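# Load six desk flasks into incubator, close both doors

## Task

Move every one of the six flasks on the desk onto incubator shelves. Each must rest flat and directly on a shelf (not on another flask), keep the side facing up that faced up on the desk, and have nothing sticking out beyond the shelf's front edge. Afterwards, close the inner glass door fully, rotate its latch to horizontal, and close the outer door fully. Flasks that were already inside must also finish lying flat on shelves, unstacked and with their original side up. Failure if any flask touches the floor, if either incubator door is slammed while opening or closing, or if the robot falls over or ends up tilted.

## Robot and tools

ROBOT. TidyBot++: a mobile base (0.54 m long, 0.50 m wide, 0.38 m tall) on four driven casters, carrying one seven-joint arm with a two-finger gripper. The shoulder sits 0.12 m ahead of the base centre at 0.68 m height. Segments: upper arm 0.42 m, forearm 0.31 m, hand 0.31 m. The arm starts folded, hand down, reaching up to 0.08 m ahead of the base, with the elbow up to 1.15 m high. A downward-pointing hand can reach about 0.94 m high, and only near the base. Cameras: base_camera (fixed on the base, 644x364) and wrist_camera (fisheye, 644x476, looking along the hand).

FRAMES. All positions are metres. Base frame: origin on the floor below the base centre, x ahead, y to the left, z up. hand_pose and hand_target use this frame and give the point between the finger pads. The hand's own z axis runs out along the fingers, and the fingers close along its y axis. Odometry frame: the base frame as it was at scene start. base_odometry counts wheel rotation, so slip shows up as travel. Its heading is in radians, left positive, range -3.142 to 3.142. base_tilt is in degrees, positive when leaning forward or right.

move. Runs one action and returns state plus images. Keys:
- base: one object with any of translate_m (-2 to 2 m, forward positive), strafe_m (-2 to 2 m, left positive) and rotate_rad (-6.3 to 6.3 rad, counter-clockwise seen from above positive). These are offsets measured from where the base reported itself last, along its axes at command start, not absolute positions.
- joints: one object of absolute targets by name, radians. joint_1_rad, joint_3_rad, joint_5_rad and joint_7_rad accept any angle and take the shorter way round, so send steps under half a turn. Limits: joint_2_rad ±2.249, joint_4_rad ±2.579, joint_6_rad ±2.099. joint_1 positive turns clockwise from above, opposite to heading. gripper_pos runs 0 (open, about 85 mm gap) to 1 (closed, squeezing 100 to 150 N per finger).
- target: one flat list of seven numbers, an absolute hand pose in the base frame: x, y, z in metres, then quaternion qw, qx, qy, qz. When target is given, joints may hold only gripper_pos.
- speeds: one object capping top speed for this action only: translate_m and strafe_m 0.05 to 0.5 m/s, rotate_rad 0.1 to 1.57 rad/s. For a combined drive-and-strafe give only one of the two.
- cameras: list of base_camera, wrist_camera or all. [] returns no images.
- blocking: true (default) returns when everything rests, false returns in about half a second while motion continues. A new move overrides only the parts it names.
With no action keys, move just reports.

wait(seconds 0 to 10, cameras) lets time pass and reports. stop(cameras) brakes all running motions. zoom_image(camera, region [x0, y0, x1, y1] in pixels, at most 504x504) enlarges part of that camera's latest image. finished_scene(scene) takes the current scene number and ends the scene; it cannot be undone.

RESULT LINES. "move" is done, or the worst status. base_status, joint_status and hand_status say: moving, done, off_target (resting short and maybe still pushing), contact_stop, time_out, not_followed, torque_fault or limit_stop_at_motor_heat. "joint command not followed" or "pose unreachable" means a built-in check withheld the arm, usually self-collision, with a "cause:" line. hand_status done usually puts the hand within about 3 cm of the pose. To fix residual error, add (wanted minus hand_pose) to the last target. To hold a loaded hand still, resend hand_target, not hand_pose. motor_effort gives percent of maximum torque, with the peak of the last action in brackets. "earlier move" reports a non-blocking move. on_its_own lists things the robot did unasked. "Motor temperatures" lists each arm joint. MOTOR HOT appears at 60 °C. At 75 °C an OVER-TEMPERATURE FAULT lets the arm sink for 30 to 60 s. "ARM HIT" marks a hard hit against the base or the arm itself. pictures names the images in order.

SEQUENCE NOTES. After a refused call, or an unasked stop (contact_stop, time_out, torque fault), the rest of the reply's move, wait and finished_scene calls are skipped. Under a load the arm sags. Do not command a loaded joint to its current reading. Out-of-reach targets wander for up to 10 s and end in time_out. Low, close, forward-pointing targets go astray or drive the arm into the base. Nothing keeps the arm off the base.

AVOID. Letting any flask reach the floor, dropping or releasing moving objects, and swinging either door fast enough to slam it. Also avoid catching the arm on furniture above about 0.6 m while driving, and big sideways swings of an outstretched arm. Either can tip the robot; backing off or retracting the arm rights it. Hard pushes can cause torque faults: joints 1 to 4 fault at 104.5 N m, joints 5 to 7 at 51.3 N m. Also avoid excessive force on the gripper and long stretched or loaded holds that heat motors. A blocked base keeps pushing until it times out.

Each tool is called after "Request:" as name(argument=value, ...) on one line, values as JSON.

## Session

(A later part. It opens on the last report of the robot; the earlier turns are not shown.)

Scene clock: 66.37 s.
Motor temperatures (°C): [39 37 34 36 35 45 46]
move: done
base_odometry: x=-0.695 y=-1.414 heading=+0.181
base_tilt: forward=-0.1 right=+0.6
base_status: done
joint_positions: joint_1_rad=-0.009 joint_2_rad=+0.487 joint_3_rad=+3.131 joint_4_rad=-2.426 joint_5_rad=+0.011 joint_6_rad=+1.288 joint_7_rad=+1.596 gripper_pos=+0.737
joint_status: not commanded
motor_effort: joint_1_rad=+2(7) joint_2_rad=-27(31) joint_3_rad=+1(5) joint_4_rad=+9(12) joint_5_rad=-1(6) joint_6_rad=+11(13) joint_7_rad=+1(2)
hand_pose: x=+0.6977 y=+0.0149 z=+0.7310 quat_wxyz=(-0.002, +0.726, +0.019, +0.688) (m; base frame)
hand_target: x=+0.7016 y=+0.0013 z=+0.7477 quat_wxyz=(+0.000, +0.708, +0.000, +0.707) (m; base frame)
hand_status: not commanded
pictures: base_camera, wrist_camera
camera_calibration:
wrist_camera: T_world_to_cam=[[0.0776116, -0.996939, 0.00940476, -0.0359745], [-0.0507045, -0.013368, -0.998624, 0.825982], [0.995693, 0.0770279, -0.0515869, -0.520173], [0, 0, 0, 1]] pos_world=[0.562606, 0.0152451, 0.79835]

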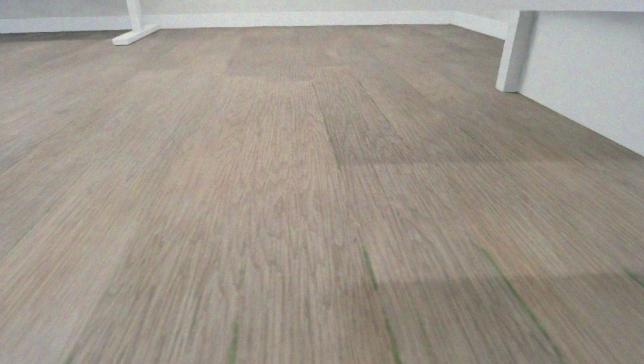

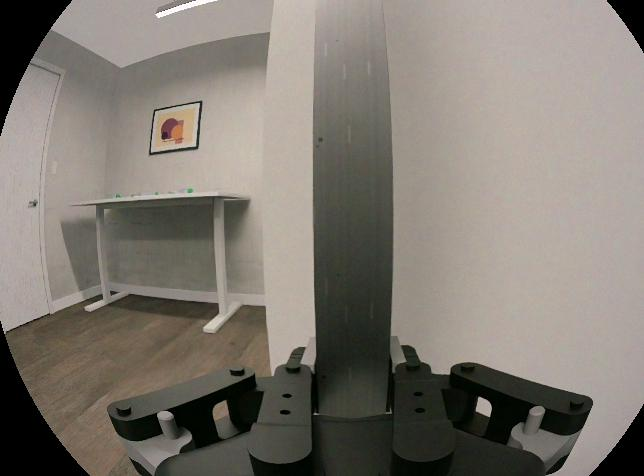

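Request:
move(base={"translate_m": -0.104, "strafe_m": -0.144, "rotate_rad": 0.1745}, speeds={"translate_m": 0.12, "rotate_rad": 0.12}, cameras=[])

Request:
move(base={"translate_m": -0.104, "strafe_m": -0.144, "rotate_rad": 0.1745}, speeds={"translate_m": 0.12, "rotate_rad": 0.12}, cameras=["base_camera", "wrist_camera"])

Scene clock: 68.93 s.
Motor temperatures (°C): [39 37 34 36 35 45 46]
move: done
base_odometry: x=-0.771 y=-1.575 heading=+0.356
base_tilt: forward=-0.2 right=+0.6
base_status: done
joint_positions: joint_1_rad=-0.007 joint_2_rad=+0.487 joint_3_rad=+3.132 joint_4_rad=-2.425 joint_5_rad=+0.013 joint_6_rad=+1.288 joint_7_rad=+1.596 gripper_pos=+0.738
joint_status: not commanded
motor_effort: joint_1_rad=+1(7) joint_2_rad=-28(31) joint_3_rad=+1(5) joint_4_rad=+9(13) joint_5_rad=+0(5) joint_6_rad=+11(12) joint_7_rad=+2(2)
hand_pose: x=+0.6981 y=+0.0139 z=+0.7310 quat_wxyz=(-0.002, +0.725, +0.019, +0.688) (m; base frame)
hand_target: x=+0.7016 y=+0.0013 z=+0.7477 quat_wxyz=(+0.000, +0.708, +0.000, +0.707) (m; base frame)
hand_status: not commanded
pictures: none
No camera images: "cameras" was empty.

Scene clock: 71.03 s.
Motor temperatures (°C): [39 37 34 36 35 45 46]
move: done
base_odometry: x=-0.819 y=-1.746 heading=+0.531
base_tilt: forward=-0.2 right=+0.6
base_status: done
joint_positions: joint_1_rad=-0.004 joint_2_rad=+0.488 joint_3_rad=+3.133 joint_4_rad=-2.423 joint_5_rad=+0.014 joint_6_rad=+1.288 joint_7_rad=+1.596 gripper_pos=+0.738
joint_status: not commanded
motor_effort: joint_1_rad=+2(6) joint_2_rad=-28(31) joint_3_rad=+2(5) joint_4_rad=+9(13) joint_5_rad=-2(5) joint_6_rad=+11(13) joint_7_rad=+2(3)
hand_pose: x=+0.6988 y=+0.0122 z=+0.7310 quat_wxyz=(+0.000, +0.725, +0.018, +0.688) (m; base frame)
hand_target: x=+0.7016 y=+0.0013 z=+0.7477 quat_wxyz=(+0.000, +0.708, +0.000, +0.707) (m; base frame)
hand_status: not commanded
pictures: base_camera, wrist_camera
camera_calibration:
wrist_camera: T_world_to_cam=[[0.0739816, -0.997199, 0.0109649, -0.0373103], [-0.0497617, -0.0146727, -0.998653, 0.825399], [0.996017, 0.0733363, -0.0507078, -0.521759], [0, 0, 0, 1]] pos_world=[0.563515, 0.0131689, 0.79824]

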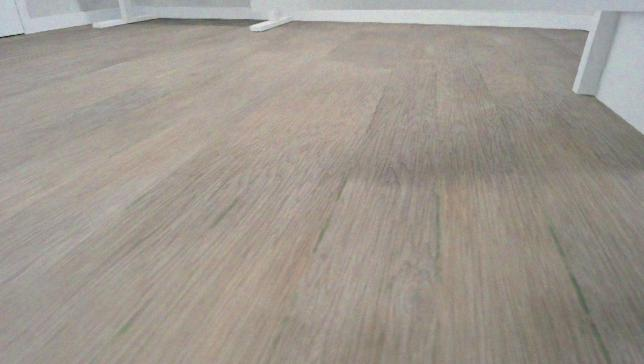

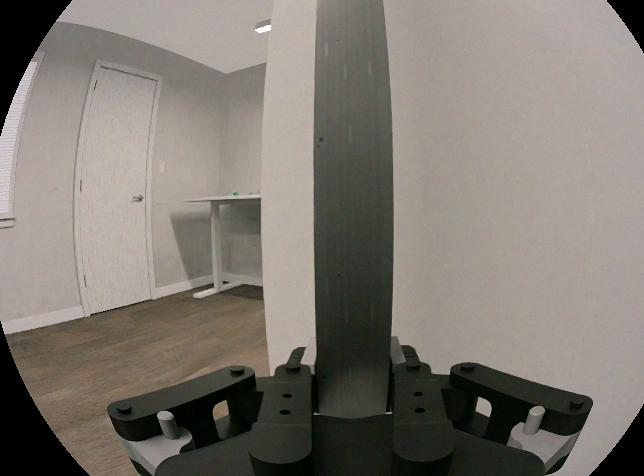

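Request:
move(base={"translate_m": -0.104, "strafe_m": -0.144, "rotate_rad": 0.1745}, speeds={"translate_m": 0.12, "rotate_rad": 0.12}, cameras=[])

Request:
move(joints={"gripper_pos": 0.0})

Scene clock: 75.53 s.
Motor temperatures (°C): [39 38 34 36 35 45 46]
move: time_out
base_odometry: x=-0.835 y=-1.920 heading=+0.711
base_tilt: forward=-0.1 right=+0.5
base_status: translate_m time_out (by the wheels' count: -0.103 of -0.104); strafe_m time_out (by the wheels' count: -0.142 of -0.144); rotate_rad time_out (by the wheels' count: +0.180 of +0.175)
joint_positions: joint_1_rad=-0.030 joint_2_rad=+0.606 joint_3_rad=+3.131 joint_4_rad=-2.228 joint_5_rad=+0.004 joint_6_rad=+1.280 joint_7_rad=+1.596 gripper_pos=+0.739
joint_status: not commanded
motor_effort: joint_1_rad=+6(11) joint_2_rad=-56(60) joint_3_rad=+3(6) joint_4_rad=-23(29) joint_5_rad=+4(8) joint_6_rad=+24(28) joint_7_rad=+1(4)
hand_pose: x=+0.7644 y=+0.0275 z=+0.7332 quat_wxyz=(-0.008, +0.701, +0.022, +0.713) (m; base frame)
hand_target: x=+0.7016 y=+0.0013 z=+0.7477 quat_wxyz=(+0.000, +0.708, +0.000, +0.707) (m; base frame)
hand_status: not commanded
pictures: none
No camera images: "cameras" was empty.

not run: a stop that you did not command came earlier in this reply.

Request:
move(base={"translate_m": 0.06}, speeds={"translate_m": 0.1}, cameras=[])

Request:
move(joints={"gripper_pos": 0.0})

Scene clock: 77.20 s.
Motor temperatures (°C): [39 38 34 36 35 45 46]
move: done
base_odometry: x=-0.790 y=-1.881 heading=+0.711
base_tilt: forward=-0.1 right=+0.5
base_status: done
joint_positions: joint_1_rad=-0.029 joint_2_rad=+0.498 joint_3_rad=+3.131 joint_4_rad=-2.411 joint_5_rad=+0.003 joint_6_rad=+1.292 joint_7_rad=+1.596 gripper_pos=+0.739
joint_status: not commanded
motor_effort: joint_1_rad=+6(8) joint_2_rad=-31(57) joint_3_rad=+3(4) joint_4_rad=+9(22) joint_5_rad=+2(8) joint_6_rad=+11(25) joint_7_rad=-2(2)
hand_pose: x=+0.7027 y=+0.0243 z=+0.7310 quat_wxyz=(-0.007, +0.723, +0.022, +0.690) (m; base frame)
hand_target: x=+0.7016 y=+0.0013 z=+0.7477 quat_wxyz=(+0.000, +0.708, +0.000, +0.707) (m; base frame)
hand_status: not commanded
pictures: none
No camera images: "cameras" was empty.

Scene clock: 78.30 s.
Motor temperatures (°C): [39 38 34 36 35 45 46]
move: done
base_odometry: x=-0.790 y=-1.881 heading=+0.711
base_tilt: forward=-0.2 right=+0.6
base_status: not commanded
joint_positions: joint_1_rad=-0.009 joint_2_rad=+0.484 joint_3_rad=+3.132 joint_4_rad=-2.411 joint_5_rad=+0.003 joint_6_rad=+1.292 joint_7_rad=+1.596 gripper_pos=+0.000
joint_status: all done
motor_effort: joint_1_rad=+0(6) joint_2_rad=-27(31) joint_3_rad=+0(3) joint_4_rad=+9(10) joint_5_rad=+1(2) joint_6_rad=+8(11) joint_7_rad=+0(2)
hand_pose: x=+0.7023 y=+0.0125 z=+0.7394 quat_wxyz=(+0.000, +0.718, +0.015, +0.696) (m; base frame)
hand_target: x=+0.7016 y=+0.0013 z=+0.7477 quat_wxyz=(+0.000, +0.708, +0.000, +0.707) (m; base frame)
hand_status: not commanded
pictures: base_camera, wrist_camera
camera_calibration:
wrist_camera: T_world_to_cam=[[0.0693401, -0.997553, 0.00899434, -0.0328078], [-0.029689, -0.0110756, -0.999498, 0.820479], [0.997151, 0.0690382, -0.0303844, -0.540698], [0, 0, 0, 1]] pos_world=[0.565792, 0.0136886, 0.803933]

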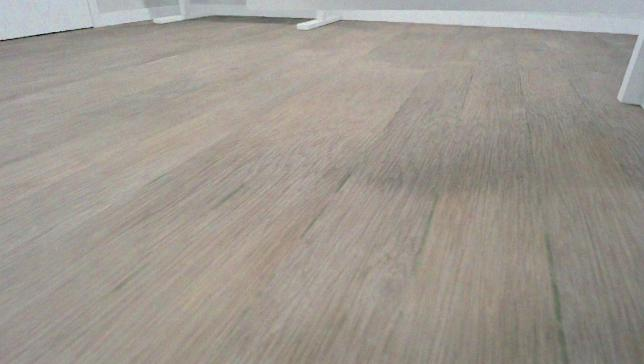

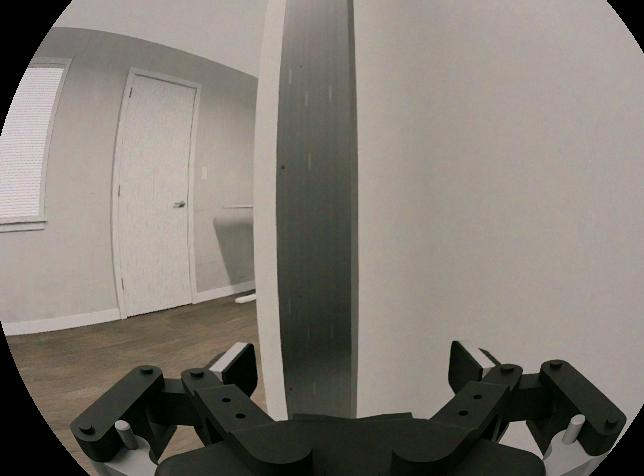

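Request:
move(base={"translate_m": -0.25}, cameras=[])

Request:
move(base={"rotate_rad": 0.86}, joints={"joint_1_rad": 0.0, "joint_2_rad": -0.303, "joint_3_rad": 3.1416, "joint_4_rad": -2.551, "joint_5_rad": 0.0, "joint_6_rad": 0.6, "joint_7_rad": 1.5708}, cameras=["wrist_camera"])

Scene clock: 81.63 s.
Motor temperatures (°C): [39 38 34 36 35 45 46]
move: done
base_odometry: x=-0.979 y=-2.044 heading=+0.711
base_tilt: forward=-0.2 right=+0.6
base_status: done
joint_positions: joint_1_rad=-0.009 joint_2_rad=+0.478 joint_3_rad=+3.132 joint_4_rad=-2.416 joint_5_rad=+0.003 joint_6_rad=+1.292 joint_7_rad=+1.596 gripper_pos=+0.000
joint_status: not commanded
motor_effort: joint_1_rad=+1(3) joint_2_rad=-27(29) joint_3_rad=+0(1) joint_4_rad=+10(11) joint_5_rad=+1(1) joint_6_rad=+10(11) joint_7_rad=+0(1)
hand_pose: x=+0.7004 y=+0.0124 z=+0.7412 quat_wxyz=(+0.000, +0.718, +0.015, +0.696) (m; base frame)
hand_target: x=+0.7016 y=+0.0013 z=+0.7477 quat_wxyz=(+0.000, +0.708, +0.000, +0.707) (m; base frame)
hand_status: not commanded
pictures: none
No camera images: "cameras" was empty.

Scene clock: 84.03 s.
Motor temperatures (°C): [39 38 34 36 35 45 46]
move: done
base_odometry: x=-0.979 y=-2.044 heading=+1.571
base_tilt: forward=-0.1 right=+0.5
base_status: done
joint_positions: joint_1_rad=-0.007 joint_2_rad=-0.296 joint_3_rad=+3.132 joint_4_rad=-2.539 joint_5_rad=+0.003 joint_6_rad=+0.675 joint_7_rad=+1.596 gripper_pos=+0.000
joint_status: all done
motor_effort: joint_1_rad=+1(4) joint_2_rad=-8(28) joint_3_rad=+0(3) joint_4_rad=+18(20) joint_5_rad=+1(3) joint_6_rad=+9(11) joint_7_rad=+0(2)
hand_pose: x=+0.5533 y=+0.0096 z=+0.8889 quat_wxyz=(+0.004, +0.706, +0.017, +0.708) (m; base frame)
hand_target: x=+0.5488 y=+0.0014 z=+0.8624 quat_wxyz=(+0.000, +0.734, +0.000, +0.679) (m; base frame)
hand_status: not commanded
pictures: wrist_camera
camera_calibration:
wrist_camera: T_world_to_cam=[[0.0659588, -0.997625, 0.0198369, -0.0344774], [0.00460488, -0.0195756, -0.999798, 0.946835], [0.997812, 0.0660368, 0.00330276, -0.417645], [0, 0, 0, 1]] pos_world=[0.414645, 0.0117193, 0.948707]

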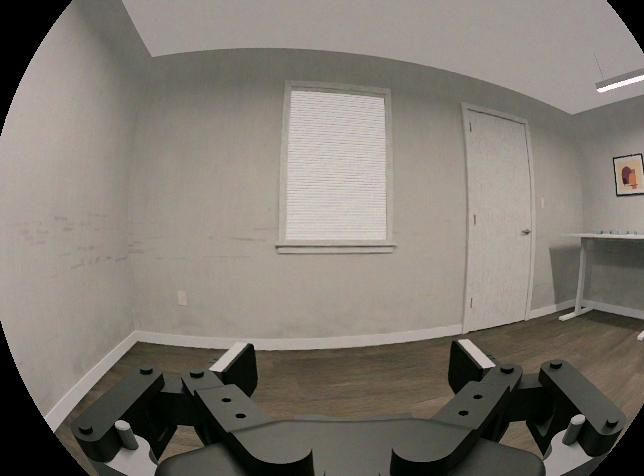

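Request:
move(base={"translate_m": 1.35}, cameras=[])

Request:
move(base={"strafe_m": -1.2}, cameras=[])

Request:
move(base={"rotate_rad": -2.82})

Scene clock: 88.67 s.
Motor temperatures (°C): [39 38 34 36 35 45 46]
move: done
base_odometry: x=-0.979 y=-0.694 heading=+1.572
base_tilt: forward=-0.2 right=+0.5
base_status: done
joint_positions: joint_1_rad=-0.007 joint_2_rad=-0.300 joint_3_rad=+3.132 joint_4_rad=-2.542 joint_5_rad=+0.003 joint_6_rad=+0.671 joint_7_rad=+1.596 gripper_pos=+0.000
joint_status: not commanded
motor_effort: joint_1_rad=+1(1) joint_2_rad=-8(9) joint_3_rad=+1(1) joint_4_rad=+19(20) joint_5_rad=+1(2) joint_6_rad=+10(11) joint_7_rad=+0(1)
hand_pose: x=+0.5518 y=+0.0095 z=+0.8884 quat_wxyz=(+0.004, +0.707, +0.017, +0.707) (m; base frame)
hand_target: x=+0.5488 y=+0.0014 z=+0.8624 quat_wxyz=(+0.000, +0.734, +0.000, +0.679) (m; base frame)
hand_status: not commanded
pictures: none
No camera images: "cameras" was empty.

Scene clock: 92.47 s.
Motor temperatures (°C): [39 38 34 36 35 45 46]
move: done
base_odometry: x=+0.221 y=-0.693 heading=+1.572
base_tilt: forward=-0.2 right=+0.6
base_status: done
joint_positions: joint_1_rad=-0.007 joint_2_rad=-0.300 joint_3_rad=+3.132 joint_4_rad=-2.542 joint_5_rad=+0.003 joint_6_rad=+0.671 joint_7_rad=+1.596 gripper_pos=+0.000
joint_status: not commanded
motor_effort: joint_1_rad=+0(2) joint_2_rad=-8(8) joint_3_rad=+1(3) joint_4_rad=+18(19) joint_5_rad=+0(2) joint_6_rad=+10(11) joint_7_rad=+0(1)
hand_pose: x=+0.5518 y=+0.0095 z=+0.8883 quat_wxyz=(+0.004, +0.707, +0.017, +0.707) (m; base frame)
hand_target: x=+0.5488 y=+0.0014 z=+0.8624 quat_wxyz=(+0.000, +0.734, +0.000, +0.679) (m; base frame)
hand_status: not commanded
pictures: none
No camera images: "cameras" was empty.

Scene clock: 95.57 s.
Motor temperatures (°C): [39 37 34 36 35 45 46]
move: done
base_odometry: x=+0.221 y=-0.693 heading=-1.248
base_tilt: forward=-0.2 right=+0.6
base_status: done
joint_positions: joint_1_rad=-0.007 joint_2_rad=-0.300 joint_3_rad=+3.132 joint_4_rad=-2.542 joint_5_rad=+0.003 joint_6_rad=+0.671 joint_7_rad=+1.596 gripper_pos=+0.000
joint_status: not commanded
motor_effort: joint_1_rad=+1(2) joint_2_rad=-8(9) joint_3_rad=+1(2) joint_4_rad=+18(19) joint_5_rad=+1(2) joint_6_rad=+9(11) joint_7_rad=+0(1)
hand_pose: x=+0.5518 y=+0.0095 z=+0.8883 quat_wxyz=(+0.004, +0.707, +0.017, +0.707) (m; base frame)
hand_target: x=+0.5488 y=+0.0014 z=+0.8624 quat_wxyz=(+0.000, +0.734, +0.000, +0.679) (m; base frame)
hand_status: not commanded
pictures: base_camera, wrist_camera
camera_calibration:
wrist_camera: T_world_to_cam=[[0.0658968, -0.99763, 0.0198168, -0.034332], [0.0027063, -0.0196812, -0.999803, 0.947243], [0.997823, 0.0659374, 0.00140296, -0.414452], [0, 0, 0, 1]] pos_world=[0.413248, 0.01172, 0.948318]

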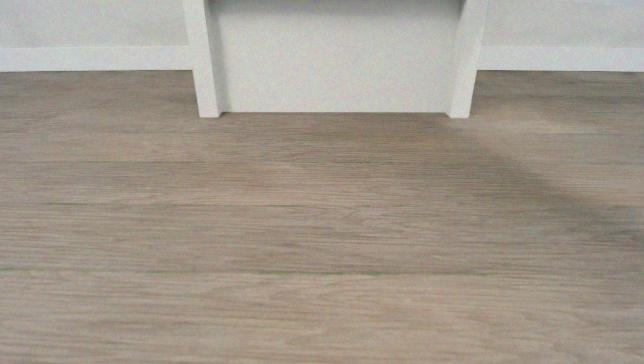

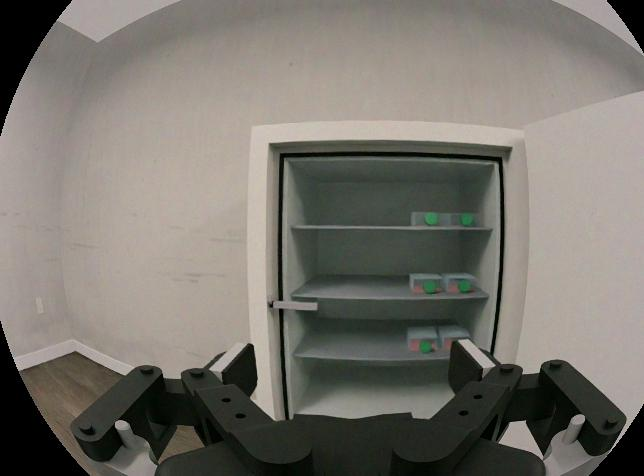

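Request:
zoom_image(camera="wrist_camera", region=[240, 110, 540, 410])

Request:
zoom_image(camera="wrist_camera", region=[250, 270, 350, 340])

Scaled by 1.680.

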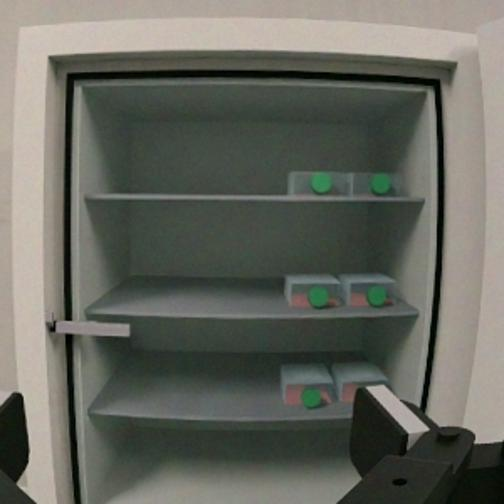

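Scaled by 5.040.

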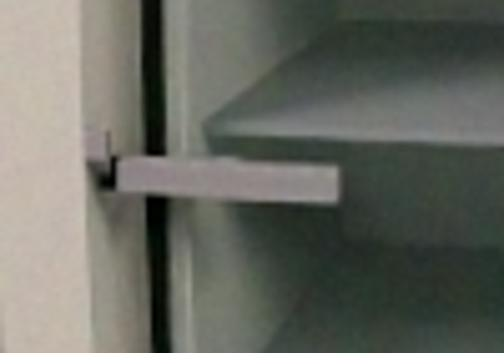

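Request:
move(base={"translate_m": 0.3, "strafe_m": 0.12})

Request:
zoom_image(camera="wrist_camera", region=[230, 260, 430, 410])

Scene clock: 99.83 s.
Motor temperatures (°C): [39 37 34 36 35 45 46]
move: done
base_odometry: x=+0.430 y=-0.940 heading=-1.248
base_tilt: forward=-0.2 right=+0.5
base_status: done
joint_positions: joint_1_rad=-0.007 joint_2_rad=-0.299 joint_3_rad=+3.132 joint_4_rad=-2.543 joint_5_rad=+0.003 joint_6_rad=+0.670 joint_7_rad=+1.596 gripper_pos=+0.000
joint_status: not commanded
motor_effort: joint_1_rad=+1(1) joint_2_rad=-8(11) joint_3_rad=+1(1) joint_4_rad=+18(20) joint_5_rad=+1(1) joint_6_rad=+9(10) joint_7_rad=+0(1)
hand_pose: x=+0.5519 y=+0.0095 z=+0.8863 quat_wxyz=(+0.004, +0.708, +0.017, +0.706) (m; base frame)
hand_target: x=+0.5488 y=+0.0014 z=+0.8624 quat_wxyz=(+0.000, +0.734, +0.000, +0.679) (m; base frame)
hand_status: not commanded
pictures: base_camera, wrist_camera
camera_calibration:
wrist_camera: T_world_to_cam=[[0.0659833, -0.99763, 0.019521, -0.0340807], [-0.00169973, -0.019676, -0.999805, 0.947692], [0.997819, 0.0659372, -0.00299399, -0.410591], [0, 0, 0, 1]] pos_world=[0.413555, 0.01172, 0.946944]

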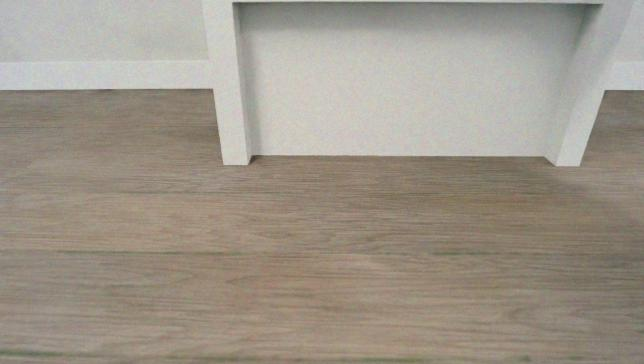

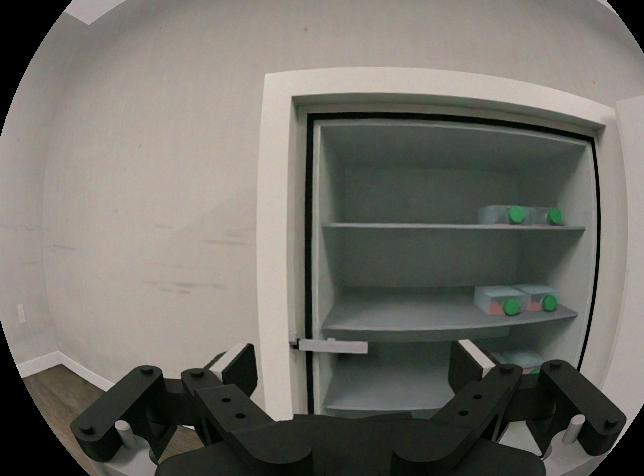

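Scaled by 2.520.

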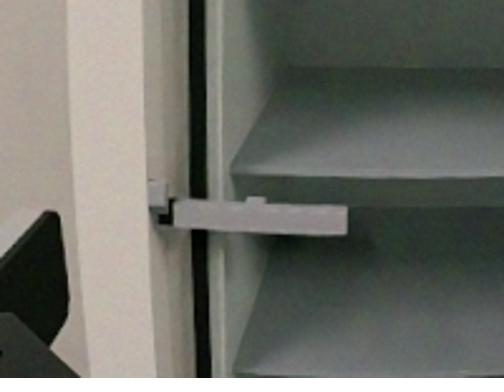

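Request:
move(joints={"joint_1_rad": 0.0, "joint_2_rad": 0.487, "joint_3_rad": 3.1416, "joint_4_rad": -2.4155, "joint_5_rad": 0.0, "joint_6_rad": 1.36, "joint_7_rad": 1.5708})

Request:
zoom_image(camera="wrist_camera", region=[200, 180, 440, 360])

Scene clock: 103.63 s.
Motor temperatures (°C): [39 37 34 36 35 45 46]
move: done
base_odometry: x=+0.430 y=-0.940 heading=-1.248
base_tilt: forward=-0.1 right=+0.6
base_status: not commanded
joint_positions: joint_1_rad=-0.007 joint_2_rad=+0.470 joint_3_rad=+3.132 joint_4_rad=-2.436 joint_5_rad=+0.003 joint_6_rad=+1.296 joint_7_rad=+1.596 gripper_pos=+0.000
joint_status: all done
motor_effort: joint_1_rad=+1(2) joint_2_rad=-26(27) joint_3_rad=+0(2) joint_4_rad=+10(20) joint_5_rad=+1(2) joint_6_rad=+9(11) joint_7_rad=+1(2)
hand_pose: x=+0.6937 y=+0.0110 z=+0.7389 quat_wxyz=(+0.001, +0.721, +0.015, +0.693) (m; base frame)
hand_target: x=+0.7015 y=+0.0014 z=+0.7571 quat_wxyz=(+0.000, +0.697, +0.000, +0.717) (m; base frame)
hand_status: not commanded
pictures: base_camera, wrist_camera
camera_calibration:
wrist_camera: T_world_to_cam=[[0.0670236, -0.997711, 0.00895702, -0.0320045], [-0.0372999, -0.0114764, -0.999238, 0.824806], [0.997054, 0.0666385, -0.0379838, -0.526253], [0, 0, 0, 1]] pos_world=[0.557612, 0.0126033, 0.804476]

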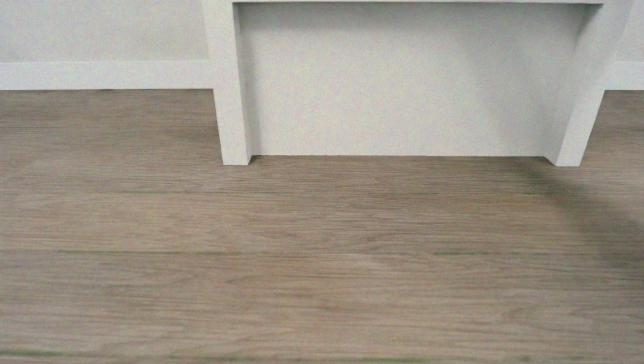

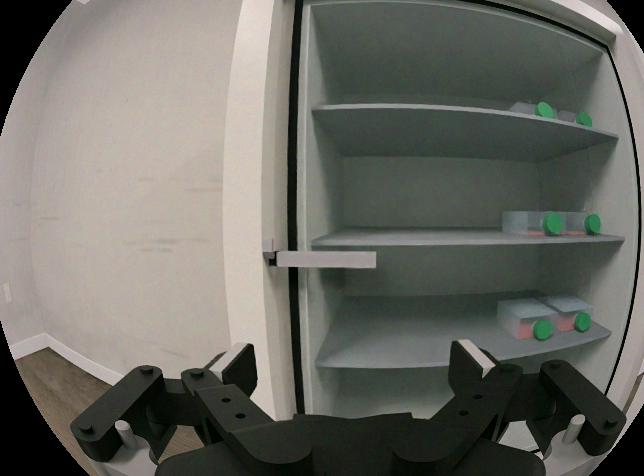

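Scaled by 2.100.

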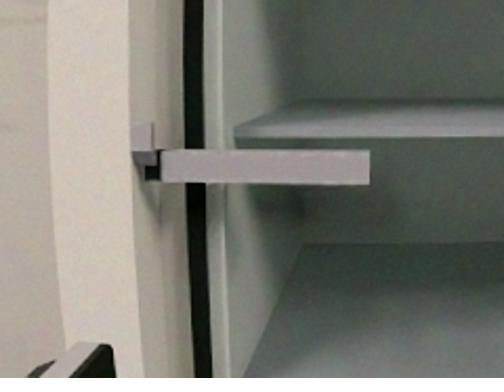

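Request:
move(base={"translate_m": 0.12, "strafe_m": 0.06})

Request:
zoom_image(camera="wrist_camera", region=[240, 200, 440, 350])

Scene clock: 106.03 s.
Motor temperatures (°C): [39 37 34 36 35 45 46]
move: done
base_odometry: x=+0.525 y=-1.035 heading=-1.248
base_tilt: forward=-0.1 right=+0.6
base_status: done
joint_positions: joint_1_rad=-0.007 joint_2_rad=+0.477 joint_3_rad=+3.132 joint_4_rad=-2.426 joint_5_rad=+0.003 joint_6_rad=+1.300 joint_7_rad=+1.596 gripper_pos=+0.000
joint_status: not commanded
motor_effort: joint_1_rad=+1(2) joint_2_rad=-27(29) joint_3_rad=+0(1) joint_4_rad=+9(11) joint_5_rad=+1(2) joint_6_rad=+10(11) joint_7_rad=+1(1)
hand_pose: x=+0.6976 y=+0.0109 z=+0.7400 quat_wxyz=(+0.001, +0.718, +0.014, +0.695) (m; base frame)
hand_target: x=+0.7015 y=+0.0014 z=+0.7571 quat_wxyz=(+0.000, +0.697, +0.000, +0.717) (m; base frame)
hand_status: not commanded
pictures: base_camera, wrist_camera
camera_calibration:
wrist_camera: T_world_to_cam=[[0.0667484, -0.997727, 0.00925337, -0.0324148], [-0.0300008, -0.0112768, -0.999486, 0.821092], [0.997319, 0.0664365, -0.0306853, -0.535639], [0, 0, 0, 1]] pos_world=[0.561, 0.0125042, 0.804534]

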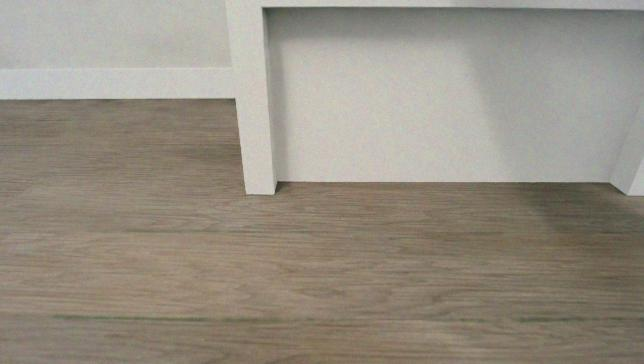

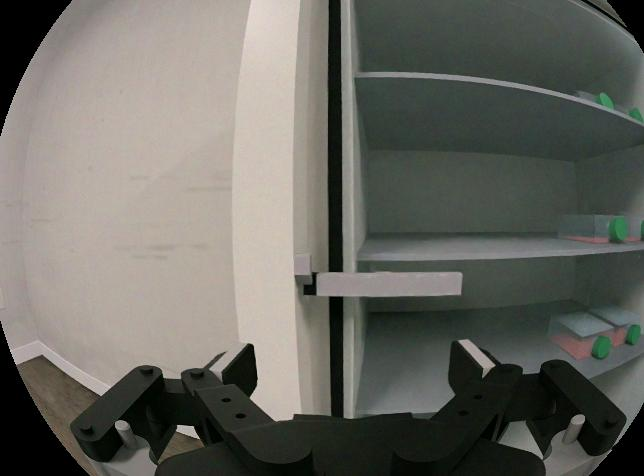

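Scaled by 2.520.

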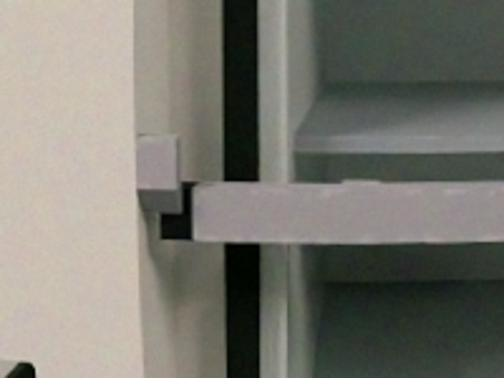

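Request:
move(joints={"joint_1_rad": 0.0, "joint_2_rad": 0.475, "joint_3_rad": 3.1416, "joint_4_rad": -2.398, "joint_5_rad": 0.0, "joint_6_rad": 1.37, "joint_7_rad": 0.0})

Scene clock: 116.10 s.
Motor temperatures (°C): [39 37 33 35 35 45 46]
move: done
base_odometry: x=+0.525 y=-1.035 heading=-1.248
base_tilt: forward=-0.2 right=+0.6
base_status: not commanded
joint_positions: joint_1_rad=-0.007 joint_2_rad=+0.477 joint_3_rad=+3.132 joint_4_rad=-2.419 joint_5_rad=+0.003 joint_6_rad=+1.307 joint_7_rad=+0.073 gripper_pos=+0.000
joint_status: all done
motor_effort: joint_1_rad=+1(2) joint_2_rad=-26(27) joint_3_rad=+0(1) joint_4_rad=+9(11) joint_5_rad=+1(2) joint_6_rad=+9(11) joint_7_rad=+0(2)
hand_pose: x=+0.6996 y=+0.0109 z=+0.7448 quat_wxyz=(-0.483, +0.526, -0.482, +0.508) (m; base frame)
hand_target: x=+0.7054 y=+0.0014 z=+0.7740 quat_wxyz=(-0.517, +0.483, -0.483, +0.517) (m; base frame)
hand_status: not commanded
pictures: base_camera, wrist_camera
camera_calibration:
wrist_camera: T_world_to_cam=[[0.0304049, -0.0583438, -0.997833, 0.732751], [-0.0171551, 0.998117, -0.0588831, 0.105477], [0.99939, 0.0189082, 0.0293468, -0.583216], [0, 0, 0, 1]] pos_world=[0.562391, -0.0514999, 0.754489]

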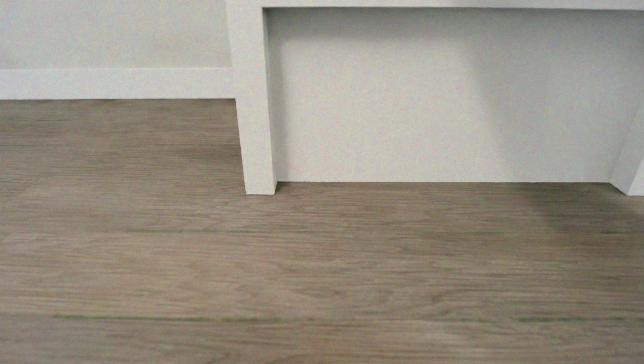

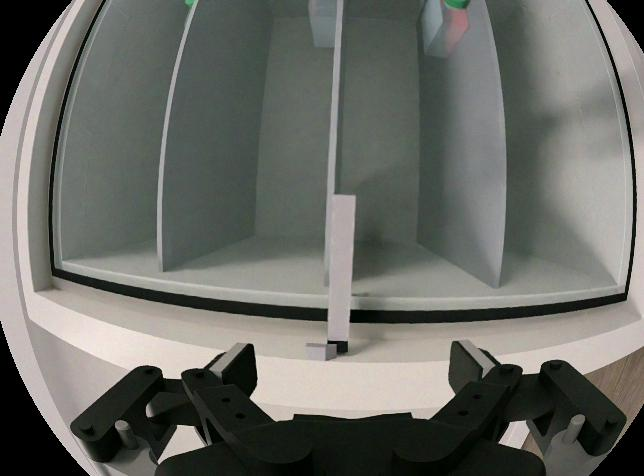

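Request:
move(joints={"joint_2_rad": 0.458, "joint_7_rad": -0.09}, base={"strafe_m": -0.014})

Scene clock: 118.97 s.
Motor temperatures (°C): [39 37 33 35 35 45 46]
move: done
base_odometry: x=+0.512 y=-1.039 heading=-1.248
base_tilt: forward=-0.2 right=+0.6
base_status: done
joint_positions: joint_1_rad=-0.003 joint_2_rad=+0.461 joint_3_rad=+3.133 joint_4_rad=-2.419 joint_5_rad=+0.003 joint_6_rad=+1.310 joint_7_rad=-0.029 gripper_pos=+0.000
joint_status: all done
motor_effort: joint_1_rad=+1(3) joint_2_rad=-26(28) joint_3_rad=+0(2) joint_4_rad=+10(10) joint_5_rad=+1(2) joint_6_rad=+10(11) joint_7_rad=+1(2)
hand_pose: x=+0.6988 y=+0.0084 z=+0.7554 quat_wxyz=(-0.512, +0.495, -0.504, +0.488) (m; base frame)
hand_target: x=+0.7038 y=+0.0014 z=+0.7840 quat_wxyz=(-0.544, +0.456, -0.499, +0.497) (m; base frame)
hand_status: not commanded
pictures: base_camera, wrist_camera
camera_calibration:
wrist_camera: T_world_to_cam=[[0.048362, 0.0438361, -0.997867, 0.729825], [-0.0117396, 0.998992, 0.0433166, 0.0275695], [0.998761, 0.00961966, 0.0488278, -0.596837], [0, 0, 0, 1]] pos_world=[0.561125, -0.0537931, 0.756217]

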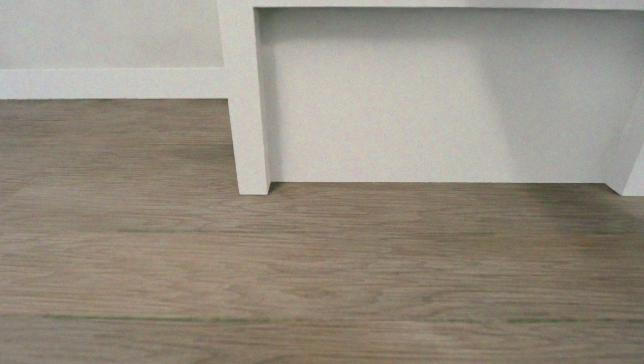

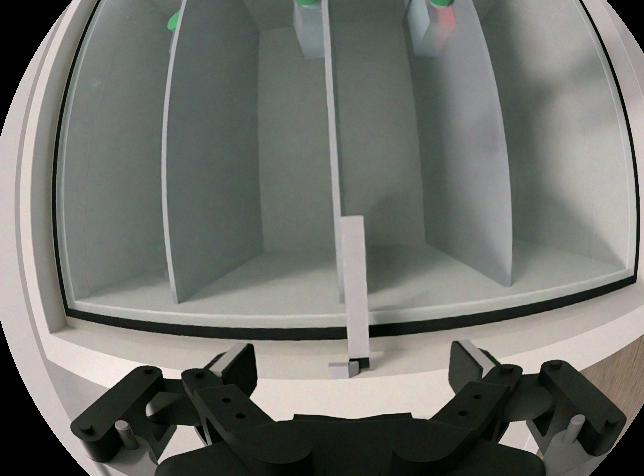

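Request:
move(base={"translate_m": 0.08}, speeds={"translate_m": 0.1})

Scene clock: 121.67 s.
Motor temperatures (°C): [38 37 33 35 35 45 46]
move: done
base_odometry: x=+0.537 y=-1.115 heading=-1.248
base_tilt: forward=-0.2 right=+0.6
base_status: done
joint_positions: joint_1_rad=-0.003 joint_2_rad=+0.457 joint_3_rad=+3.133 joint_4_rad=-2.413 joint_5_rad=+0.003 joint_6_rad=+1.310 joint_7_rad=-0.029 gripper_pos=+0.000
joint_status: not commanded
motor_effort: joint_1_rad=+1(2) joint_2_rad=-26(28) joint_3_rad=+0(1) joint_4_rad=+9(11) joint_5_rad=+1(1) joint_6_rad=+10(11) joint_7_rad=+1(1)
hand_pose: x=+0.7002 y=+0.0084 z=+0.7602 quat_wxyz=(-0.514, +0.493, -0.502, +0.491) (m; base frame)
hand_target: x=+0.7038 y=+0.0014 z=+0.7840 quat_wxyz=(-0.544, +0.456, -0.499, +0.497) (m; base frame)
hand_status: not commanded
pictures: base_camera, wrist_camera
camera_calibration:
wrist_camera: T_world_to_cam=[[0.0584503, 0.0438603, -0.997326, 0.727003], [-0.0120779, 0.998992, 0.0432257, 0.0277009], [0.998217, 0.00951902, 0.0589211, -0.605834], [0, 0, 0, 1]] pos_world=[0.562595, -0.0537926, 0.759558]

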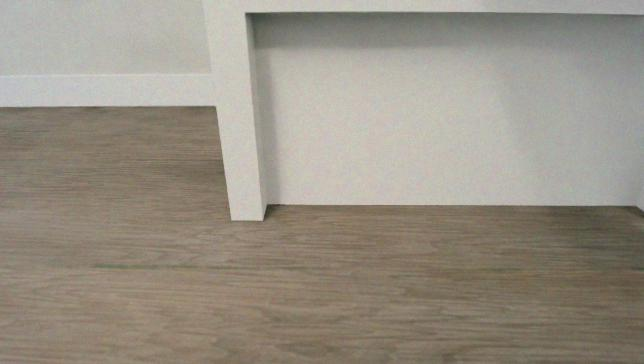

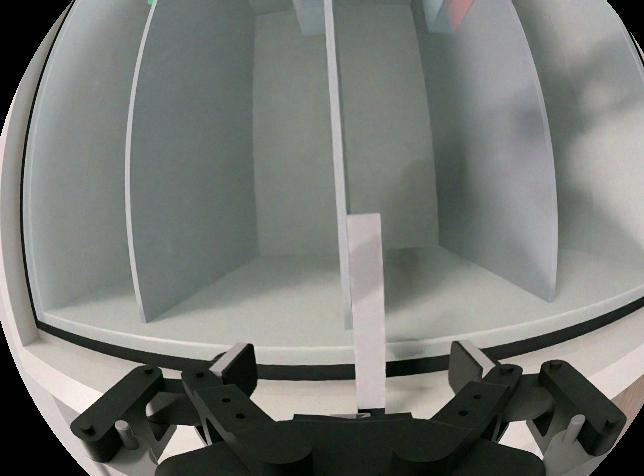

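Request:
zoom_image(camera="wrist_camera", region=[290, 190, 450, 430])

Scaled by 2.100.

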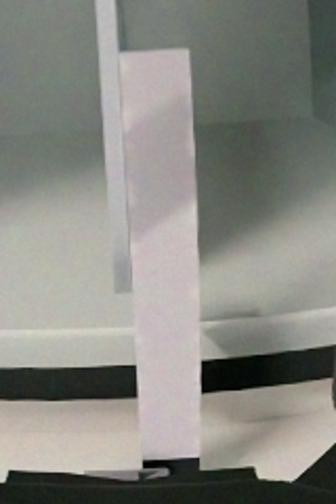

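Request:
move(joints={"joint_2_rad": 0.474}, base={"strafe_m": -0.01})

Scene clock: 128.13 s.
Motor temperatures (°C): [38 37 33 35 35 45 46]
move: done
base_odometry: x=+0.527 y=-1.119 heading=-1.248
base_tilt: forward=-0.2 right=+0.6
base_status: done
joint_positions: joint_1_rad=-0.001 joint_2_rad=+0.462 joint_3_rad=+3.133 joint_4_rad=-2.413 joint_5_rad=+0.003 joint_6_rad=+1.310 joint_7_rad=-0.029 gripper_pos=+0.000
joint_status: all done
motor_effort: joint_1_rad=+0(4) joint_2_rad=-26(28) joint_3_rad=+0(2) joint_4_rad=+9(10) joint_5_rad=+1(2) joint_6_rad=+10(10) joint_7_rad=+0(1)
hand_pose: x=+0.7006 y=+0.0074 z=+0.7574 quat_wxyz=(-0.513, +0.493, -0.503, +0.490) (m; base frame)
hand_target: x=+0.7053 y=+0.0014 z=+0.7746 quat_wxyz=(-0.540, +0.460, -0.504, +0.493) (m; base frame)
hand_status: not commanded
pictures: base_camera, wrist_camera
camera_calibration:
wrist_camera: T_world_to_cam=[[0.0539289, 0.0437142, -0.997587, 0.727588], [-0.0102764, 0.999013, 0.0432211, 0.0274779], [0.998492, 0.00792075, 0.0543249, -0.60267], [0, 0, 0, 1]] pos_world=[0.562805, -0.0544831, 0.757385]

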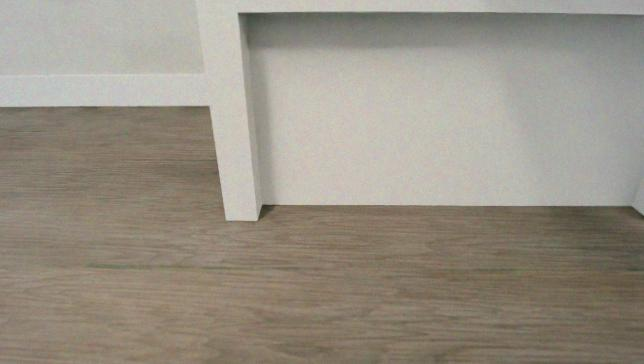

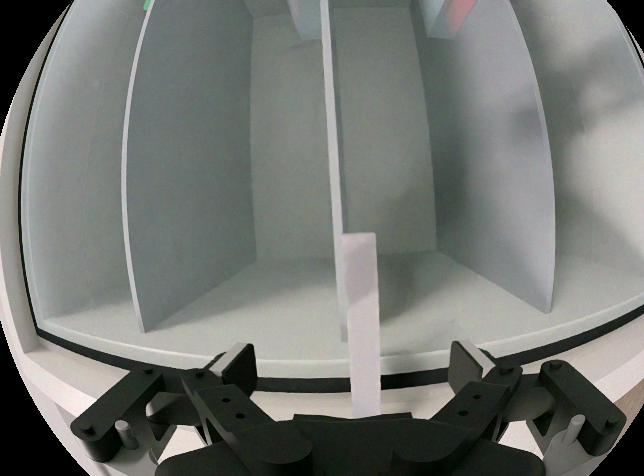

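Request:
move(base={"translate_m": 0.024}, speeds={"translate_m": 0.1})

Request:
move(joints={"gripper_pos": 0.7})

Scene clock: 129.63 s.
Motor temperatures (°C): [38 37 33 35 35 45 46]
move: done
base_odometry: x=+0.535 y=-1.142 heading=-1.248
base_tilt: forward=-0.1 right=+0.6
base_status: done
joint_positions: joint_1_rad=-0.001 joint_2_rad=+0.465 joint_3_rad=+3.133 joint_4_rad=-2.408 joint_5_rad=+0.003 joint_6_rad=+1.311 joint_7_rad=-0.029 gripper_pos=+0.000
joint_status: not commanded
motor_effort: joint_1_rad=+1(3) joint_2_rad=-26(28) joint_3_rad=+0(1) joint_4_rad=+9(11) joint_5_rad=+1(2) joint_6_rad=+10(10) joint_7_rad=+1(1)
hand_pose: x=+0.7023 y=+0.0074 z=+0.7573 quat_wxyz=(-0.513, +0.493, -0.503, +0.491) (m; base frame)
hand_target: x=+0.7053 y=+0.0014 z=+0.7746 quat_wxyz=(-0.540, +0.460, -0.504, +0.493) (m; base frame)
hand_status: not commanded
pictures: base_camera, wrist_camera
camera_calibration:
wrist_camera: T_world_to_cam=[[0.0555321, 0.0437269, -0.997499, 0.726211], [-0.0102467, 0.999013, 0.0432228, 0.0274912], [0.998404, 0.00782085, 0.0559254, -0.605613], [0, 0, 0, 1]] pos_world=[0.5646, -0.0544826, 0.757076]

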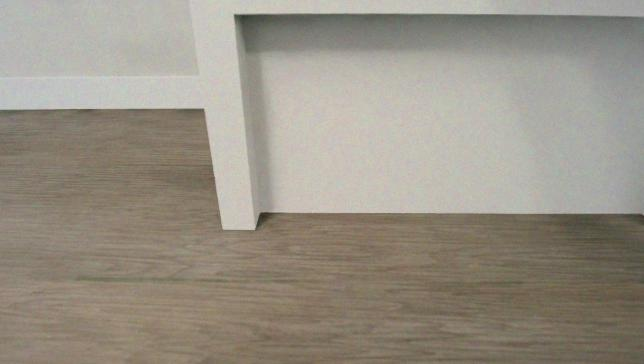

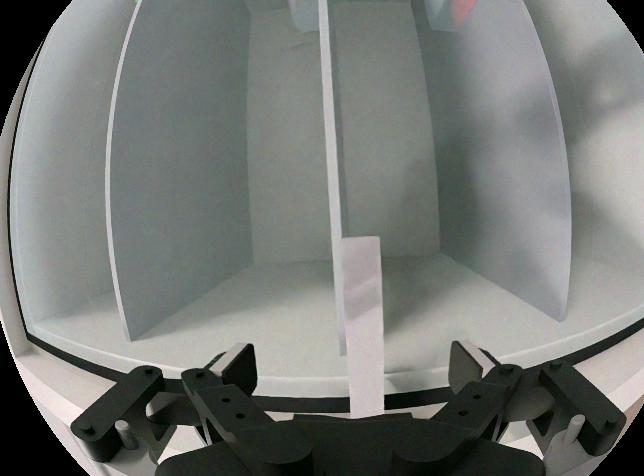

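Scene clock: 130.57 s.
Motor temperatures (°C): [38 37 33 35 35 45 46]
move: done
base_odometry: x=+0.535 y=-1.142 heading=-1.248
base_tilt: forward=-0.2 right=+0.6
base_status: not commanded
joint_positions: joint_1_rad=-0.001 joint_2_rad=+0.466 joint_3_rad=+3.133 joint_4_rad=-2.408 joint_5_rad=+0.003 joint_6_rad=+1.311 joint_7_rad=-0.029 gripper_pos=+0.700
joint_status: all done
motor_effort: joint_1_rad=+1(1) joint_2_rad=-27(29) joint_3_rad=+0(0) joint_4_rad=+10(12) joint_5_rad=+1(1) joint_6_rad=+10(13) joint_7_rad=+0(1)
hand_pose: x=+0.7024 y=+0.0074 z=+0.7572 quat_wxyz=(-0.513, +0.493, -0.503, +0.491) (m; base frame)
hand_target: x=+0.7053 y=+0.0014 z=+0.7746 quat_wxyz=(-0.540, +0.460, -0.504, +0.493) (m; base frame)
hand_status: not commanded
pictures: base_camera, wrist_camera
camera_calibration:
wrist_camera: T_world_to_cam=[[0.0553328, 0.0437252, -0.99751, 0.726234], [-0.0102381, 0.999013, 0.0432232, 0.0274903], [0.998415, 0.00782095, 0.0557259, -0.605464], [0, 0, 0, 1]] pos_world=[0.564601, -0.0544826, 0.756977]

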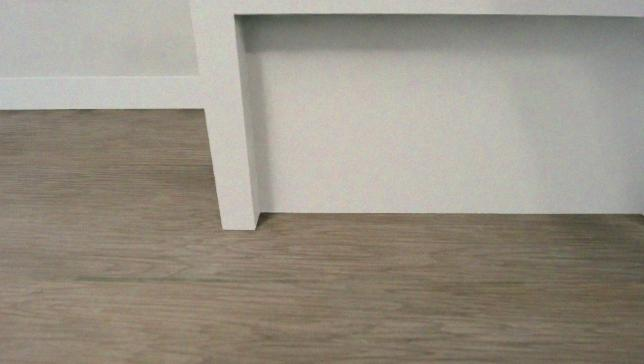

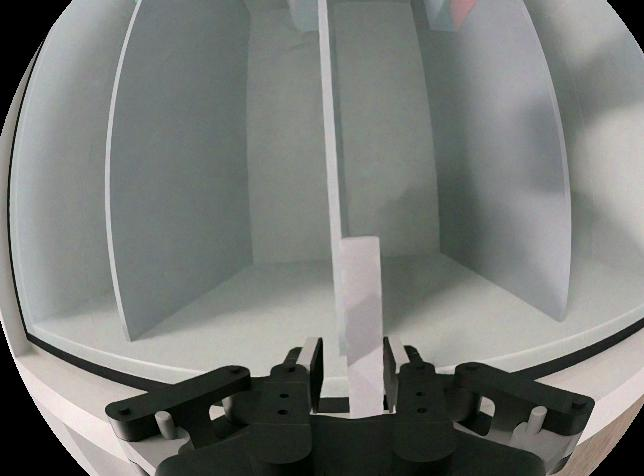

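Request:
move(joints={"gripper_pos": 0.86})

Scene clock: 131.90 s.
Motor temperatures (°C): [38 37 33 35 35 45 46]
move: done
base_odometry: x=+0.535 y=-1.142 heading=-1.248
base_tilt: forward=-0.1 right=+0.6
base_status: not commanded
joint_positions: joint_1_rad=-0.001 joint_2_rad=+0.473 joint_3_rad=+3.133 joint_4_rad=-2.411 joint_5_rad=+0.003 joint_6_rad=+1.312 joint_7_rad=-0.029 gripper_pos=+0.846
joint_status: all done
motor_effort: joint_1_rad=+2(3) joint_2_rad=-28(30) joint_3_rad=+0(1) joint_4_rad=+13(15) joint_5_rad=-1(1) joint_6_rad=+11(14) joint_7_rad=-1(2)
hand_pose: x=+0.7018 y=+0.0074 z=+0.7521 quat_wxyz=(-0.511, +0.495, -0.505, +0.488) (m; base frame)
hand_target: x=+0.7053 y=+0.0014 z=+0.7746 quat_wxyz=(-0.540, +0.460, -0.504, +0.493) (m; base frame)
hand_status: not commanded
pictures: base_camera, wrist_camera
camera_calibration:
wrist_camera: T_world_to_cam=[[0.0460401, 0.0437305, -0.997982, 0.728125], [-0.00993508, 0.999012, 0.0433173, 0.0274051], [0.99889, 0.00792069, 0.0464291, -0.597943], [0, 0, 0, 1]] pos_world=[0.564029, -0.0544832, 0.753231]

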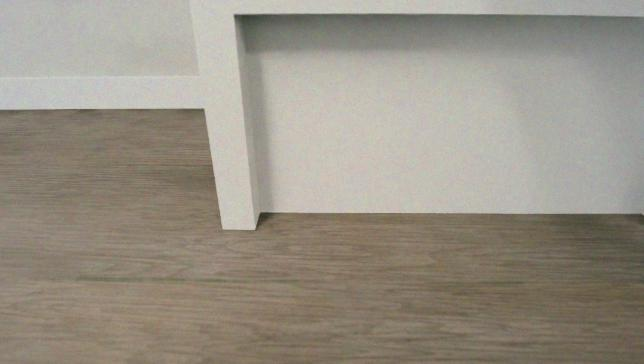

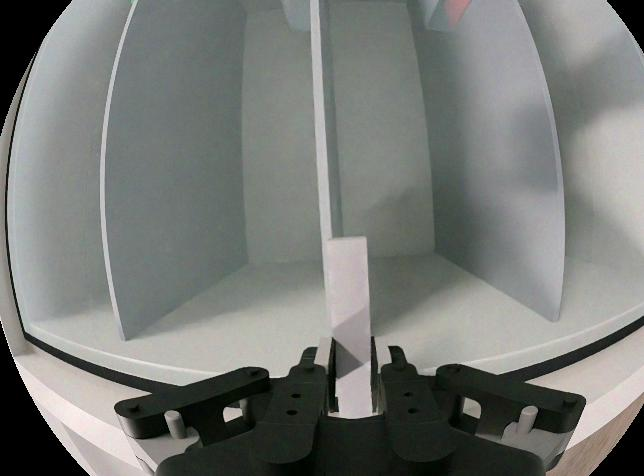

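Request:
move(joints={"joint_7_rad": 0.3})

Scene clock: 133.07 s.
Motor temperatures (°C): [38 37 33 35 35 45 46]
move: done
base_odometry: x=+0.535 y=-1.142 heading=-1.248
base_tilt: forward=-0.1 right=+0.6
base_status: not commanded
joint_positions: joint_1_rad=-0.002 joint_2_rad=+0.472 joint_3_rad=+3.133 joint_4_rad=-2.411 joint_5_rad=+0.003 joint_6_rad=+1.314 joint_7_rad=+0.245 gripper_pos=+0.846
joint_status: all done
motor_effort: joint_1_rad=+3(4) joint_2_rad=-26(29) joint_3_rad=+3(3) joint_4_rad=+10(13) joint_5_rad=-1(2) joint_6_rad=+9(13) joint_7_rad=+1(3)
hand_pose: x=+0.7020 y=+0.0075 z=+0.7532 quat_wxyz=(-0.440, +0.559, -0.432, +0.554) (m; base frame)
hand_target: x=+0.7053 y=+0.0014 z=+0.7746 quat_wxyz=(-0.434, +0.549, -0.405, +0.588) (m; base frame)
hand_status: not commanded
pictures: base_camera, wrist_camera
camera_calibration:
wrist_camera: T_world_to_cam=[[0.0524215, -0.227971, -0.972256, 0.707267], [-0.00928802, 0.973441, -0.22875, 0.232013], [0.998582, 0.0210218, 0.0489118, -0.59998], [0, 0, 0, 1]] pos_world=[0.564208, -0.0520011, 0.770064]

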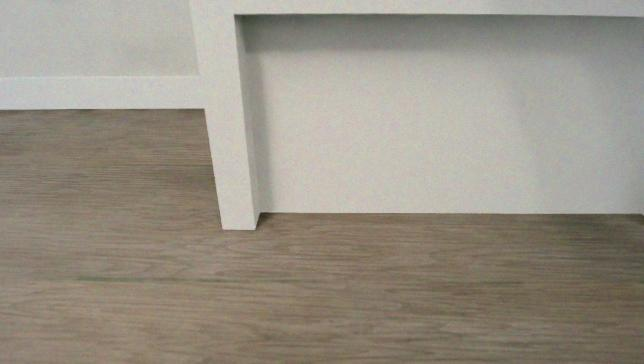

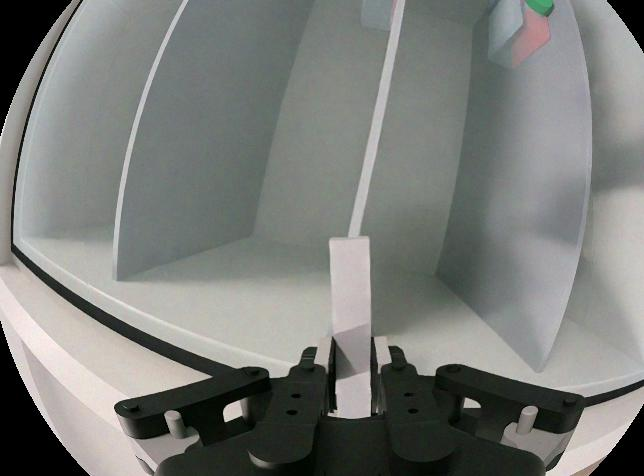

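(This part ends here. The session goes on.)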